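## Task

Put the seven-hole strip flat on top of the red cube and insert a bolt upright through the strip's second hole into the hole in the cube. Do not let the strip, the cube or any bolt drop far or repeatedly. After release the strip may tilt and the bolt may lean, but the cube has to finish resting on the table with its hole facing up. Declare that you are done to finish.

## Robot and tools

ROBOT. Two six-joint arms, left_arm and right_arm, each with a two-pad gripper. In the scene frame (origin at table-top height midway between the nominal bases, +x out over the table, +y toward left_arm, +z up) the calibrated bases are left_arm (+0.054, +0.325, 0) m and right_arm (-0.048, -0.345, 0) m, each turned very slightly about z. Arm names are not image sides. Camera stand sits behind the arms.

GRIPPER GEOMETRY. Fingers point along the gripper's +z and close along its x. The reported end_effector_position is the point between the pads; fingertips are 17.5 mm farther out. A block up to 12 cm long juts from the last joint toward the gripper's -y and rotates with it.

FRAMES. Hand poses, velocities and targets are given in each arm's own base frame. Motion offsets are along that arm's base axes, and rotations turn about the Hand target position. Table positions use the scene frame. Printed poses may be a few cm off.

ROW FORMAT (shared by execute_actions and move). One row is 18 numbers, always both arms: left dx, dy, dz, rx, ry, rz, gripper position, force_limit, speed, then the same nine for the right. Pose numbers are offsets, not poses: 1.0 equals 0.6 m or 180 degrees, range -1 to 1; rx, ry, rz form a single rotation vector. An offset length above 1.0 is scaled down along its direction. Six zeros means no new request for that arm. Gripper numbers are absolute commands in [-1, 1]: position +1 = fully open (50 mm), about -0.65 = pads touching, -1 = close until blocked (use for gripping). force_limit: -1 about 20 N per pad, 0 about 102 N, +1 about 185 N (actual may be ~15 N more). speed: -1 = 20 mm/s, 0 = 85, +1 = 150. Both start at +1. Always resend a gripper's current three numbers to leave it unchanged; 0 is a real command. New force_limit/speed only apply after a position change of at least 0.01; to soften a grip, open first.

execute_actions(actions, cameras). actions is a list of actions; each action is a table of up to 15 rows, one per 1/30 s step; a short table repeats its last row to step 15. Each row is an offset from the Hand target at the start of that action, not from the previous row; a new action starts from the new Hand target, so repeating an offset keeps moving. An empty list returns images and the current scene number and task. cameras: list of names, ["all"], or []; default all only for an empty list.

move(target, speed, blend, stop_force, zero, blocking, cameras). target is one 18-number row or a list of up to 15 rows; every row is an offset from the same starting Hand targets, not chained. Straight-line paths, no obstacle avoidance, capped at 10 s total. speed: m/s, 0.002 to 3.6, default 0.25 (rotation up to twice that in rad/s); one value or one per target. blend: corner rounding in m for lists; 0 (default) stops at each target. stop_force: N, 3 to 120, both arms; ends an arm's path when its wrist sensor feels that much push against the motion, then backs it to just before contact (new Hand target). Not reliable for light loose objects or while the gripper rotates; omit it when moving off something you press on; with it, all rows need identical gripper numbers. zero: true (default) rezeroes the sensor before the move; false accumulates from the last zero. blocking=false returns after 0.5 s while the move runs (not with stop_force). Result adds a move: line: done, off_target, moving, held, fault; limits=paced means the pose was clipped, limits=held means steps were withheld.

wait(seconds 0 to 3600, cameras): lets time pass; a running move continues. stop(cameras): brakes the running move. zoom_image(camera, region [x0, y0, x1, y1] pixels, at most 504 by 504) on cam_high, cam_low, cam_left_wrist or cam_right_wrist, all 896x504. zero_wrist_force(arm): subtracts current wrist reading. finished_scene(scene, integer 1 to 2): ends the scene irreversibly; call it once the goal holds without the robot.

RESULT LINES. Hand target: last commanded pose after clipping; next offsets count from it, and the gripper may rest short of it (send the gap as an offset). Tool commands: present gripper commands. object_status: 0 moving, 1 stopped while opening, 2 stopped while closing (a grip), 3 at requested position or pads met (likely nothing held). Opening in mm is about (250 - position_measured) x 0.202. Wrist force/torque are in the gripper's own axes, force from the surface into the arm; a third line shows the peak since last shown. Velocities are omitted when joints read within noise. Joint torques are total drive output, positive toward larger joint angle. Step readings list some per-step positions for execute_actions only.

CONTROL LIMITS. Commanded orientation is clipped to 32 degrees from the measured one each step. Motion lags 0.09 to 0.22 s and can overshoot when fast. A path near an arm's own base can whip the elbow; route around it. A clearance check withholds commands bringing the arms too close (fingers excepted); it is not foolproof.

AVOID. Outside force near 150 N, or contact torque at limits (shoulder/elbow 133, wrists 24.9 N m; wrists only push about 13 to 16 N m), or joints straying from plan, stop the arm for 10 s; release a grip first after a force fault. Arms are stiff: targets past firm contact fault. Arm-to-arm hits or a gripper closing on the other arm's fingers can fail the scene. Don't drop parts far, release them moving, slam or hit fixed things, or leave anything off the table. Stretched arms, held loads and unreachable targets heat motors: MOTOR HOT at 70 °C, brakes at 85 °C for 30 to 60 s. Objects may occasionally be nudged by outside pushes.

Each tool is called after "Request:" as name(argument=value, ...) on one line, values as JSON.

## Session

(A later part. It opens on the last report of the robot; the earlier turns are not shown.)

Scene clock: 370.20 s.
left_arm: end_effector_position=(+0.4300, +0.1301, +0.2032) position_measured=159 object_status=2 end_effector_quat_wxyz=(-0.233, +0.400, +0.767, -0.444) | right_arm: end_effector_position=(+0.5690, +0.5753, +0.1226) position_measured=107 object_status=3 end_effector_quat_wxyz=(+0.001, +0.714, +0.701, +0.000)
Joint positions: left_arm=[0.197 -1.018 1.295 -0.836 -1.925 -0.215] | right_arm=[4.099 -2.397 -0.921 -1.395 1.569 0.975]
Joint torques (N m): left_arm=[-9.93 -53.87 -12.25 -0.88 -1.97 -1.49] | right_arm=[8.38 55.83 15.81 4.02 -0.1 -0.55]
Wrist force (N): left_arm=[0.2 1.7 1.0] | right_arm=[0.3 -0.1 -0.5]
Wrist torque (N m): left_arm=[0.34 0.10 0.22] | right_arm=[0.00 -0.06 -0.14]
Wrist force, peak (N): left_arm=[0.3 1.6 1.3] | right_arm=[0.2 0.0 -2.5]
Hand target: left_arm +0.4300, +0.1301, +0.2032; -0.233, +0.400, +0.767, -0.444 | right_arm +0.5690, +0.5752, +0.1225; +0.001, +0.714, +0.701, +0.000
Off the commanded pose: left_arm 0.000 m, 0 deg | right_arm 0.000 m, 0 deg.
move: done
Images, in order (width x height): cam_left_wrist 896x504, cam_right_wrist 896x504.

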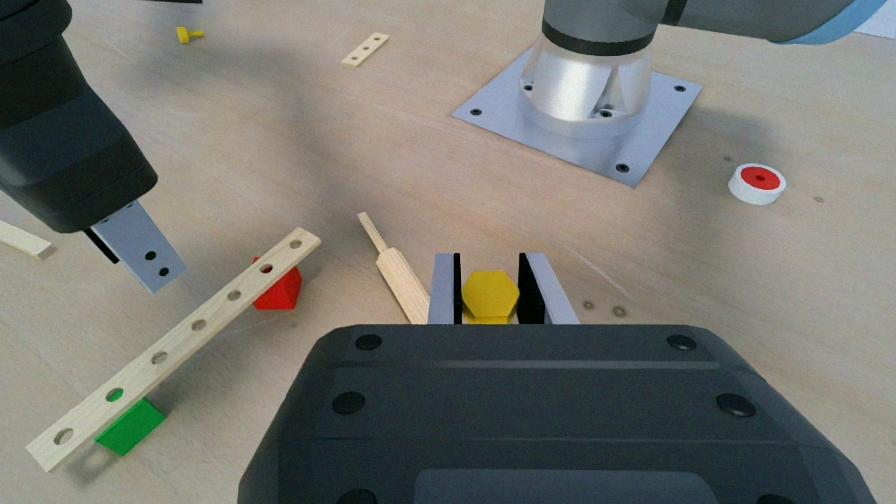

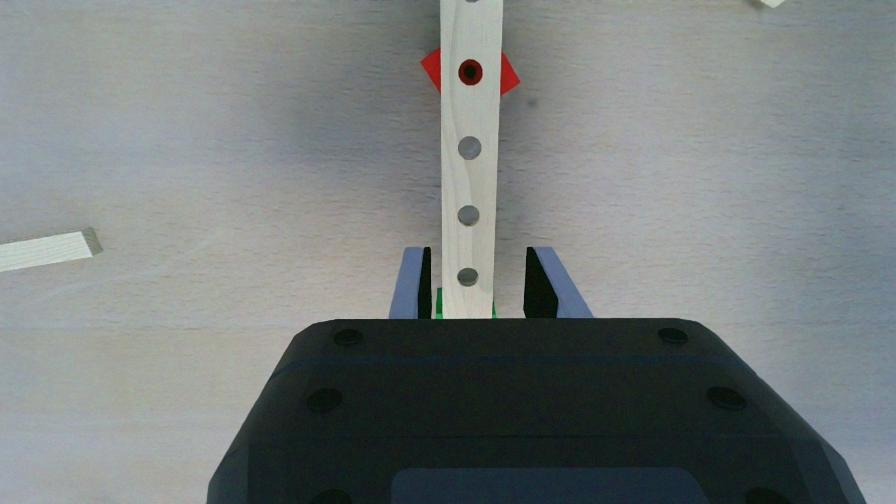

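Request:
move(target=[[0,0,0,0,0,0,-1,-0.9,-1,-0.115,-0.3587,0.229,0.3258,0.3193,-0.4161,1,-0.8,1],[0,0,0,0,0,0,-1,-0.9,-1,-0.1133,-0.1768,-0.0242,0.3258,0.3193,-0.4161,1,-0.8,1]], speed=[0.4,0.25], blend=[0.02,0])

Request:
move(target=[-0.0347,-0.3423,-0.182,0,0,0,-1,-0.9,-1,0,0,0,0,0,0,1,-0.8,1], speed=0.2, cameras=["cam_right_wrist","cam_left_wrist"])

Request:
zoom_image(camera="cam_right_wrist", region=[430, 170, 550, 310])

Scene clock: 388.97 s.
left_arm: end_effector_position=(+0.4300, +0.1301, +0.2032) position_measured=159 object_status=2 end_effector_quat_wxyz=(-0.233, +0.400, +0.767, -0.444) | right_arm: end_effector_position=(+0.5010, +0.4692, +0.1082) position_measured=3 object_status=3 end_effector_quat_wxyz=(-0.609, +0.793, +0.000, +0.000)
Joint positions: left_arm=[0.197 -1.018 1.295 -0.836 -1.925 -0.215] | right_arm=[3.8 -2.435 -1.837 0.719 2.441 2.819]
Joint torques (N m): left_arm=[-10.1 -54.29 -12.52 -0.96 -1.86 -1.49] | right_arm=[-6.81 41.69 4.47 1.74 2.85 -2.25]
Wrist force (N): left_arm=[0.0 1.2 1.0] | right_arm=[-0.1 -0.9 -1.2]
Wrist torque (N m): left_arm=[0.28 0.14 0.22] | right_arm=[-0.13 0.10 0.03]
Wrist force, peak (N): left_arm=[0.3 1.7 1.2] | right_arm=[-1.0 -2.4 -4.4]
Hand target: left_arm +0.4300, +0.1301, +0.2032; -0.233, +0.400, +0.767, -0.444 | right_arm +0.5010, +0.4691, +0.1080; -0.609, +0.793, +0.000, +0.000
Off the commanded pose: left_arm 0.000 m, 0 deg | right_arm 0.000 m, 0 deg.
move: done

Scene clock: 390.63 s.
left_arm: end_effector_position=(+0.4091, -0.0753, +0.0940) position_measured=159 object_status=2 end_effector_quat_wxyz=(-0.233, +0.400, +0.767, -0.444) | right_arm: end_effector_position=(+0.5010, +0.4691, +0.1080) position_measured=3 object_status=3 end_effector_quat_wxyz=(-0.609, +0.793, +0.000, +0.000)
Joint positions: left_arm=[-0.136 -1.068 1.706 -1.299 -2.199 -0.431] | right_arm=[3.8 -2.435 -1.837 0.719 2.441 2.819]
Joint torques (N m): left_arm=[3.89 -52.2 -27.95 -1.06 -1.35 1.01] | right_arm=[-11.28 42.91 2.91 4.25 -1.07 -2.06]
Wrist force (N): left_arm=[0.3 1.5 1.2] | right_arm=[-0.3 -0.8 -1.2]
Wrist torque (N m): left_arm=[0.31 0.08 0.10] | right_arm=[-0.14 0.14 0.03]
Wrist force, peak (N): left_arm=[-1.7 1.6 3.1] | right_arm=[-0.2 -0.9 -1.5]
Hand target: left_arm +0.4092, -0.0753, +0.0940; -0.233, +0.400, +0.767, -0.444 | right_arm +0.5010, +0.4691, +0.1080; -0.609, +0.793, +0.000, +0.000
Off the commanded pose: left_arm 0.000 m, 0 deg | right_arm 0.000 m, 0 deg.
move: done
Images, in order (width x height): cam_left_wrist 896x504, cam_right_wrist 896x504.

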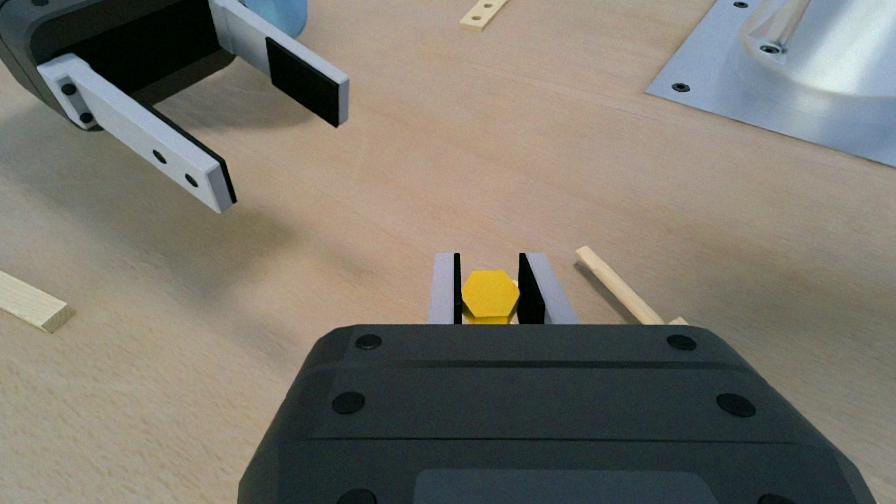

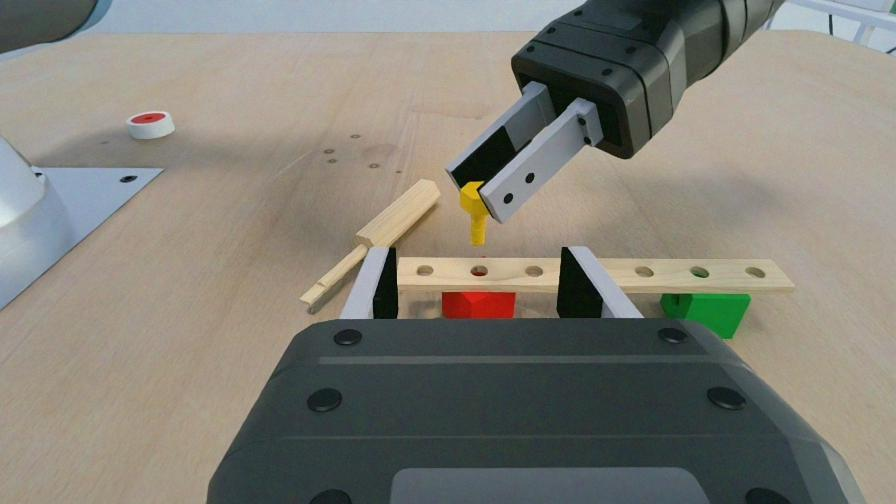

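Scaled by 3.600 from the camera's image (finer frame: 1280x720).

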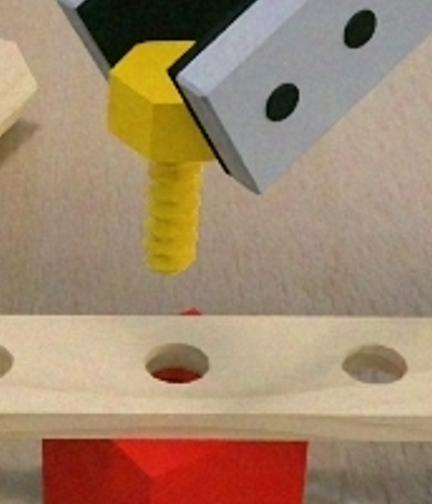

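Request:
move(target=[0.0008,0.003,-0.0308,0,-0.0083,0,-1,-0.9,-1,0,0,0,0,0,0,1,-0.8,1], speed=0.06, cameras=["cam_right_wrist"])

Request:
zoom_image(camera="cam_right_wrist", region=[430, 200, 530, 320])

Scene clock: 406.17 s.
left_arm: end_effector_position=(+0.4095, -0.0735, +0.0754) position_measured=159 object_status=2 end_effector_quat_wxyz=(-0.223, +0.406, +0.770, -0.439) | right_arm: end_effector_position=(+0.5010, +0.4691, +0.1080) position_measured=3 object_status=3 end_effector_quat_wxyz=(-0.609, +0.793, +0.000, +0.000)
Joint positions: left_arm=[-0.134 -1.055 1.734 -1.366 -2.195 -0.432] | right_arm=[3.8 -2.435 -1.837 0.719 2.441 2.819]
Joint torques (N m): left_arm=[10.14 -51.32 -27.83 1.27 -1.8 -1.32] | right_arm=[-11.13 43.26 2.08 4.21 -1.34 -1.66]
Wrist force (N): left_arm=[0.3 1.4 1.0] | right_arm=[-0.2 -0.7 -1.3]
Wrist torque (N m): left_arm=[0.29 0.10 0.21] | right_arm=[-0.11 0.11 0.03]
Wrist force, peak (N): left_arm=[0.6 2.1 1.4] | right_arm=[0.2 -1.1 -1.4]
Hand target: left_arm +0.4096, -0.0735, +0.0755; -0.223, +0.406, +0.770, -0.439 | right_arm +0.5010, +0.4691, +0.1080; -0.609, +0.793, +0.000, +0.000
Off the commanded pose: left_arm 0.000 m, 0 deg | right_arm 0.000 m, 0 deg.
move: done

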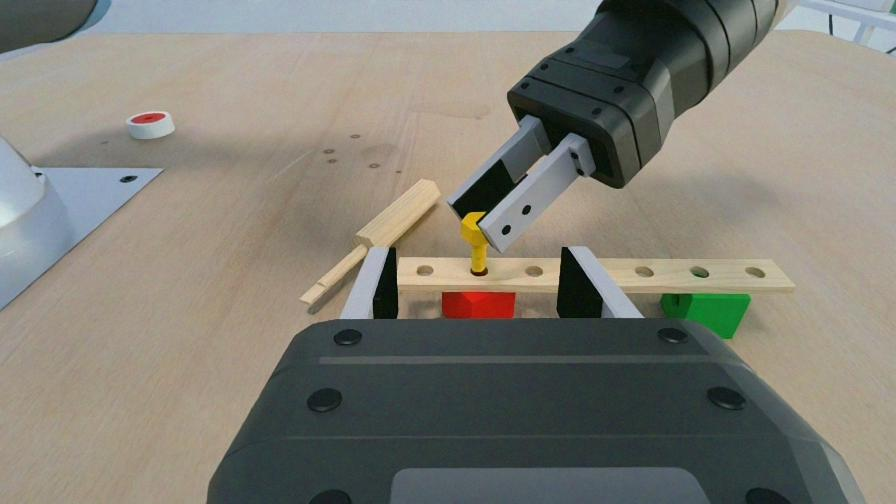

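Scaled by 4.200 from the camera's image (finer frame: 1280x720).

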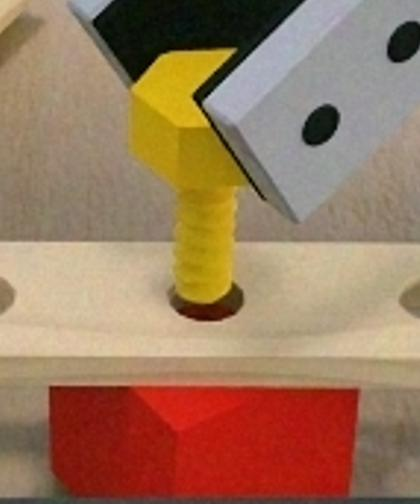

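Request:
move(target=[0.0005,0,-0.0125,0,0,0,-1,-0.9,-1,0,0,0,0,0,0,1,-0.8,1], speed=0.03, stop_force=5)

Request:
move(target=[0,0,-0.012,0,0,0,-1,-0.9,-1,0,0,0,0,0,0,1,-0.8,1], speed=0.006, stop_force=3, cameras=["cam_right_wrist"])

Request:
zoom_image(camera="cam_right_wrist", region=[430, 200, 530, 320])

Scene clock: 416.73 s.
left_arm: end_effector_position=(+0.4099, -0.0735, +0.0680) position_measured=159 object_status=2 end_effector_quat_wxyz=(-0.223, +0.406, +0.770, -0.439) | right_arm: end_effector_position=(+0.5010, +0.4691, +0.1080) position_measured=3 object_status=3 end_effector_quat_wxyz=(-0.609, +0.793, +0.000, +0.000)
Joint positions: left_arm=[-0.134 -1.043 1.738 -1.383 -2.195 -0.432] | right_arm=[3.8 -2.435 -1.837 0.719 2.441 2.819]
Joint torques (N m): left_arm=[12.77 -51.46 -25.11 1.31 0.28 1.23] | right_arm=[-11.59 43.24 2.62 4.43 -1.45 -0.99]
Wrist force (N): left_arm=[0.3 1.1 0.9] | right_arm=[-0.1 -0.8 -1.3]
Wrist torque (N m): left_arm=[0.27 0.09 0.21] | right_arm=[-0.12 0.11 0.03]
Wrist force, peak (N): left_arm=[0.3 1.6 1.3] | right_arm=[-0.4 -0.8 -1.5]
Hand target: left_arm +0.4099, -0.0735, +0.0680; -0.223, +0.406, +0.770, -0.439 | right_arm +0.5010, +0.4691, +0.1080; -0.609, +0.793, +0.000, +0.000
Off the commanded pose: left_arm 0.000 m, 0 deg | right_arm 0.000 m, 0 deg.
move: done

Scene clock: 417.93 s.
left_arm: end_effector_position=(+0.4100, -0.0735, +0.0676) position_measured=159 object_status=2 end_effector_quat_wxyz=(-0.223, +0.406, +0.770, -0.439) | right_arm: end_effector_position=(+0.5010, +0.4691, +0.1080) position_measured=3 object_status=3 end_effector_quat_wxyz=(-0.609, +0.793, +0.000, +0.000)
Joint positions: left_arm=[-0.134 -1.042 1.738 -1.384 -2.195 -0.432] | right_arm=[3.8 -2.435 -1.837 0.719 2.441 2.819]
Joint torques (N m): left_arm=[11.9 -51.58 -29.09 1.32 0.39 1.27] | right_arm=[-11.43 41.77 2.1 4.55 -1.24 -0.94]
Wrist force (N): left_arm=[0.4 1.3 0.8] | right_arm=[-0.2 -0.8 -1.4]
Wrist torque (N m): left_arm=[0.30 0.07 0.22] | right_arm=[-0.12 0.12 0.03]
Wrist force, peak (N): left_arm=[-1.1 -7.2 -3.7] | right_arm=[0.0 -1.1 -1.4]
Hand target: left_arm +0.4100, -0.0735, +0.0676; -0.223, +0.406, +0.770, -0.439 (not the last commanded pose) | right_arm +0.5010, +0.4691, +0.1080; -0.609, +0.793, +0.000, +0.000
Off the commanded pose: left_arm 0.007 m, 0 deg | right_arm 0.000 m, 0 deg.
move: contact (left_arm)

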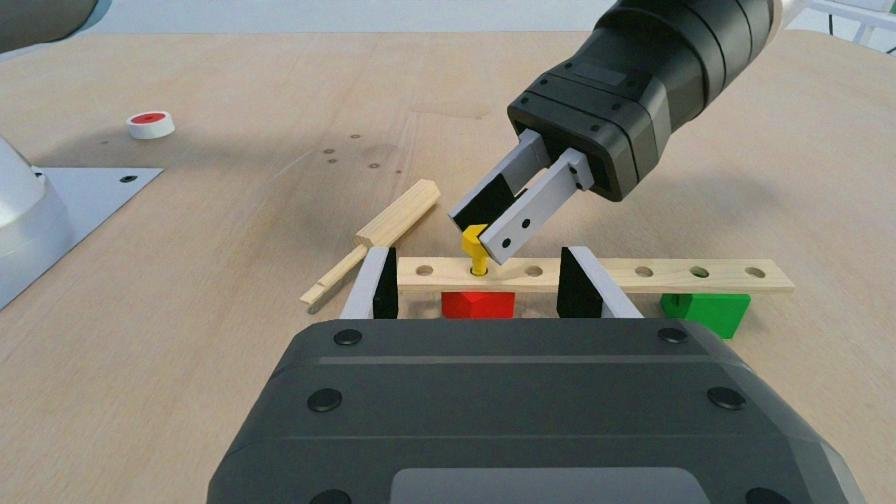

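Scaled by 4.200 from the camera's image (finer frame: 1280x720).

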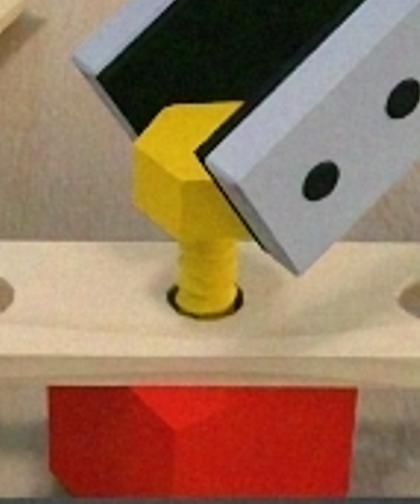

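Request:
move(target=[-0.001,-0.0007,0.002,0,0,0,-1,-0.9,-1,0,0,0,0,0,0,1,-0.8,1], speed=0.02)

Request:
move(target=[0,0,-0.014,0,0,0,-1,-0.9,-1,0,0,0,0,0,0,1,-0.8,1], speed=0.006, stop_force=3, cameras=["cam_right_wrist"])

Request:
zoom_image(camera="cam_right_wrist", region=[430, 200, 530, 320])

Scene clock: 428.67 s.
left_arm: end_effector_position=(+0.4094, -0.0740, +0.0688) position_measured=159 object_status=2 end_effector_quat_wxyz=(-0.223, +0.406, +0.770, -0.439) | right_arm: end_effector_position=(+0.5010, +0.4691, +0.1080) position_measured=3 object_status=3 end_effector_quat_wxyz=(-0.609, +0.793, +0.000, +0.000)
Joint positions: left_arm=[-0.135 -1.046 1.74 -1.383 -2.196 -0.433] | right_arm=[3.8 -2.435 -1.837 0.719 2.441 2.819]
Joint torques (N m): left_arm=[-9.64 -35.45 -4.61 -1.5 -1.97 -1.39] | right_arm=[-10.66 41.84 2.42 4.36 -1.44 -0.59]
Wrist force (N): left_arm=[0.3 1.4 0.7] | right_arm=[-0.1 -0.8 -1.3]
Wrist torque (N m): left_arm=[0.31 0.08 0.22] | right_arm=[-0.13 0.10 0.03]
Wrist force, peak (N): left_arm=[0.3 1.6 1.2] | right_arm=[-0.2 -0.9 -1.6]
Hand target: left_arm +0.4094, -0.0740, +0.0688; -0.223, +0.406, +0.770, -0.439 | right_arm +0.5010, +0.4691, +0.1080; -0.609, +0.793, +0.000, +0.000
Off the commanded pose: left_arm 0.000 m, 0 deg | right_arm 0.000 m, 0 deg.
move: done

Scene clock: 430.03 s.
left_arm: end_effector_position=(+0.4094, -0.0740, +0.0675) position_measured=159 object_status=2 end_effector_quat_wxyz=(-0.223, +0.406, +0.770, -0.439) | right_arm: end_effector_position=(+0.5010, +0.4691, +0.1080) position_measured=3 object_status=3 end_effector_quat_wxyz=(-0.609, +0.793, +0.000, +0.000)
Joint positions: left_arm=[-0.135 -1.043 1.741 -1.386 -2.196 -0.433] | right_arm=[3.8 -2.435 -1.837 0.719 2.441 2.819]
Joint torques (N m): left_arm=[-9.78 -51.29 -27.62 1.13 -0.12 -1.21] | right_arm=[-11.4 42.24 2.3 4.22 -1.37 -0.73]
Wrist force (N): left_arm=[0.2 0.8 0.6] | right_arm=[-0.2 -0.9 -1.3]
Wrist torque (N m): left_arm=[0.28 0.11 0.22] | right_arm=[-0.14 0.11 0.03]
Wrist force, peak (N): left_arm=[0.1 -5.4 -3.2] | right_arm=[-0.2 -0.9 -1.5]
Hand target: left_arm +0.4094, -0.0740, +0.0675; -0.223, +0.406, +0.770, -0.439 (not the last commanded pose) | right_arm +0.5010, +0.4691, +0.1080; -0.609, +0.793, +0.000, +0.000
Off the commanded pose: left_arm 0.007 m, 0 deg | right_arm 0.000 m, 0 deg.
move: contact (left_arm)

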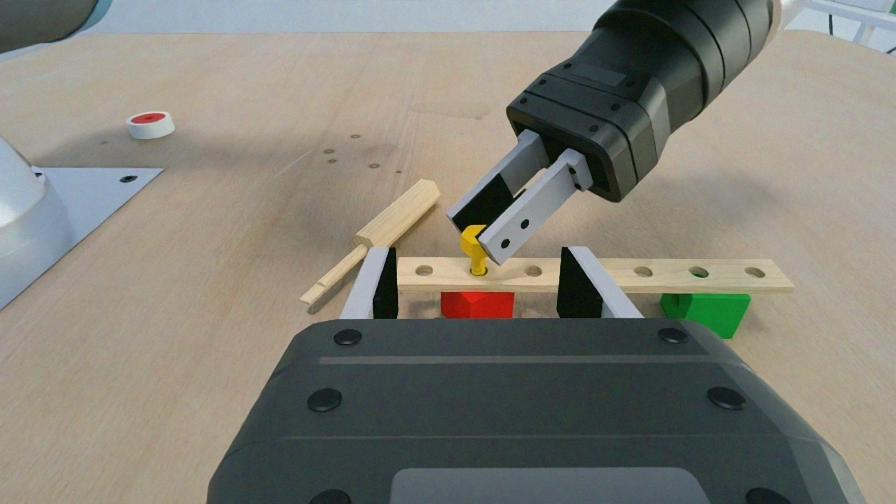

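Scaled by 4.200 from the camera's image (finer frame: 1280x720).

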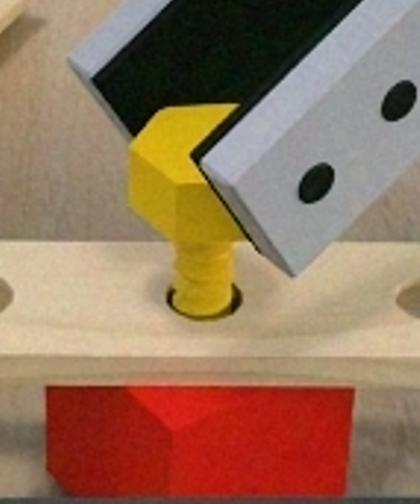

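Request:
move(target=[0,0,0.0003,0,0,0,-1,-0.9,-1,0,0,0,0,0,0,1,-0.8,1], speed=0.02)

Request:
move(target=[0,0,0,0,0,0,0.2,-0.9,-1,0,0,0,0,0,0,1,-0.8,1], cameras=["cam_right_wrist"])

Request:
zoom_image(camera="cam_right_wrist", region=[430, 200, 530, 320])

Scene clock: 441.13 s.
left_arm: end_effector_position=(+0.4094, -0.0740, +0.0677) position_measured=159 object_status=2 end_effector_quat_wxyz=(-0.223, +0.406, +0.770, -0.439) | right_arm: end_effector_position=(+0.5010, +0.4691, +0.1080) position_measured=3 object_status=3 end_effector_quat_wxyz=(-0.609, +0.793, +0.000, +0.000)
Joint positions: left_arm=[-0.135 -1.044 1.74 -1.385 -2.196 -0.433] | right_arm=[3.8 -2.435 -1.837 0.719 2.441 2.819]
Joint torques (N m): left_arm=[-9.07 -48.31 -27.24 0.21 0.28 -1.33] | right_arm=[-11.36 42.96 2.81 4.45 -1.47 -0.14]
Wrist force (N): left_arm=[0.2 1.4 0.8] | right_arm=[-0.3 -0.8 -1.2]
Wrist torque (N m): left_arm=[0.30 0.10 0.22] | right_arm=[-0.12 0.13 0.03]
Wrist force, peak (N): left_arm=[0.2 1.5 1.2] | right_arm=[-0.1 -1.1 -1.6]
Hand target: left_arm +0.4094, -0.0740, +0.0677; -0.223, +0.406, +0.770, -0.439 | right_arm +0.5010, +0.4691, +0.1080; -0.609, +0.793, +0.000, +0.000
Off the commanded pose: left_arm 0.000 m, 0 deg | right_arm 0.000 m, 0 deg.
move: done

Scene clock: 441.73 s.
left_arm: end_effector_position=(+0.4094, -0.0740, +0.0677) position_measured=123 object_status=3 end_effector_quat_wxyz=(-0.223, +0.406, +0.770, -0.439) | right_arm: end_effector_position=(+0.5010, +0.4691, +0.1080) position_measured=3 object_status=3 end_effector_quat_wxyz=(-0.609, +0.793, +0.000, +0.000)
Joint positions: left_arm=[-0.135 -1.044 1.74 -1.385 -2.196 -0.433] | right_arm=[3.8 -2.435 -1.837 0.719 2.441 2.819]
Joint torques (N m): left_arm=[-8.03 -44.71 -25.27 -1.55 0.05 -1.54] | right_arm=[-10.18 43.39 2.45 4.32 -1.38 -0.05]
Wrist force (N): left_arm=[0.1 1.1 1.0] | right_arm=[0.0 -1.1 -1.3]
Wrist torque (N m): left_arm=[0.27 0.12 0.21] | right_arm=[-0.16 0.08 0.03]
Wrist force, peak (N): left_arm=[0.1 1.4 1.2] | right_arm=[-0.2 -0.9 -1.4]
Hand target: left_arm +0.4094, -0.0740, +0.0677; -0.223, +0.406, +0.770, -0.439 | right_arm +0.5010, +0.4691, +0.1080; -0.609, +0.793, +0.000, +0.000
Off the commanded pose: left_arm 0.000 m, 0 deg | right_arm 0.000 m, 0 deg.
move: done

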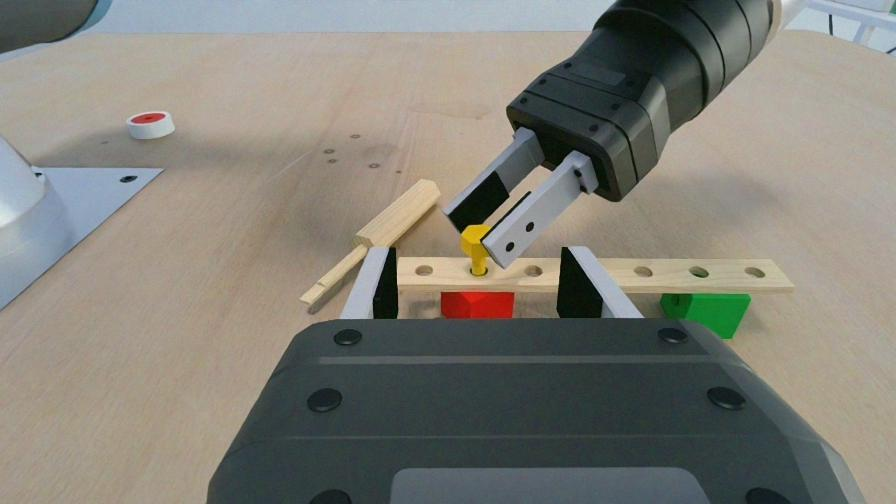

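Scaled by 4.200 from the camera's image (finer frame: 1280x720).

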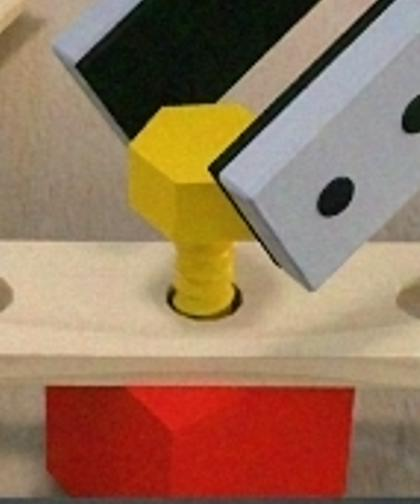

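Request:
move(target=[0.092,0.064,0.072,0,0,0,0.2,-0.9,-1,0,0,0,0,0,0,1,-0.8,1], speed=0.08, cameras=["cam_right_wrist"])

Request:
zoom_image(camera="cam_right_wrist", region=[430, 200, 530, 320])

Scene clock: 448.10 s.
left_arm: end_effector_position=(+0.4647, -0.0355, +0.1108) position_measured=123 object_status=3 end_effector_quat_wxyz=(-0.223, +0.406, +0.770, -0.439) | right_arm: end_effector_position=(+0.5010, +0.4691, +0.1080) position_measured=3 object_status=3 end_effector_quat_wxyz=(-0.609, +0.793, +0.000, +0.000)
Joint positions: left_arm=[-0.063 -0.982 1.495 -1.172 -2.14 -0.379] | right_arm=[3.8 -2.435 -1.837 0.719 2.441 2.819]
Joint torques (N m): left_arm=[-9.66 -56.38 -11.34 -1.6 -2.2 -1.46] | right_arm=[-10.65 43.34 2.14 4.38 -1.56 0.5]
Wrist force (N): left_arm=[0.1 1.1 1.0] | right_arm=[0.0 -0.8 -1.4]
Wrist torque (N m): left_arm=[0.26 0.12 0.10] | right_arm=[-0.12 0.09 0.03]
Wrist force, peak (N): left_arm=[0.4 1.5 2.2] | right_arm=[-0.2 -1.1 -1.5]
Hand target: left_arm +0.4646, -0.0356, +0.1109; -0.223, +0.406, +0.770, -0.439 | right_arm +0.5010, +0.4691, +0.1080; -0.609, +0.793, +0.000, +0.000
Off the commanded pose: left_arm 0.000 m, 0 deg | right_arm 0.000 m, 0 deg.
move: done

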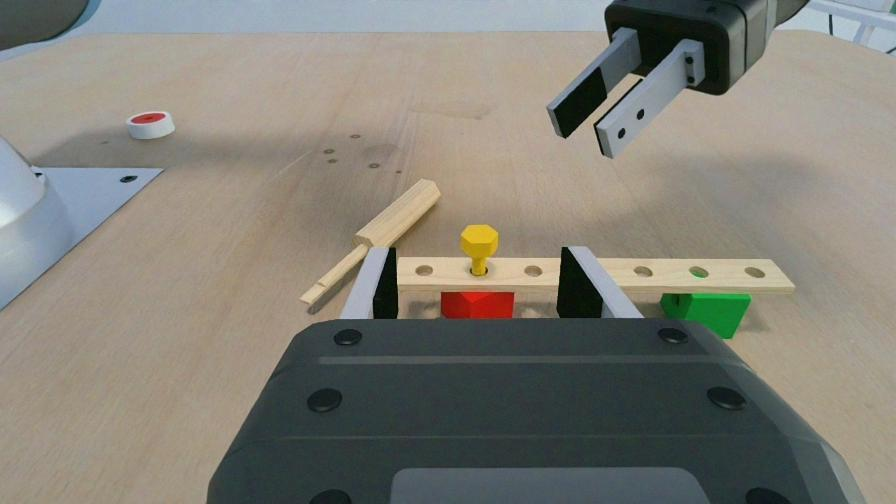

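Scaled by 4.200 from the camera's image (finer frame: 1280x720).

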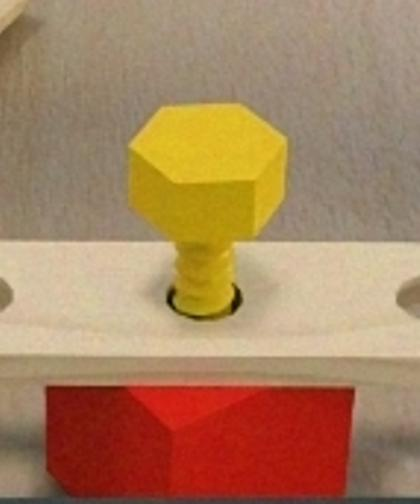

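Request:
finished_scene(scene=2)

The scene is finished: the task was done.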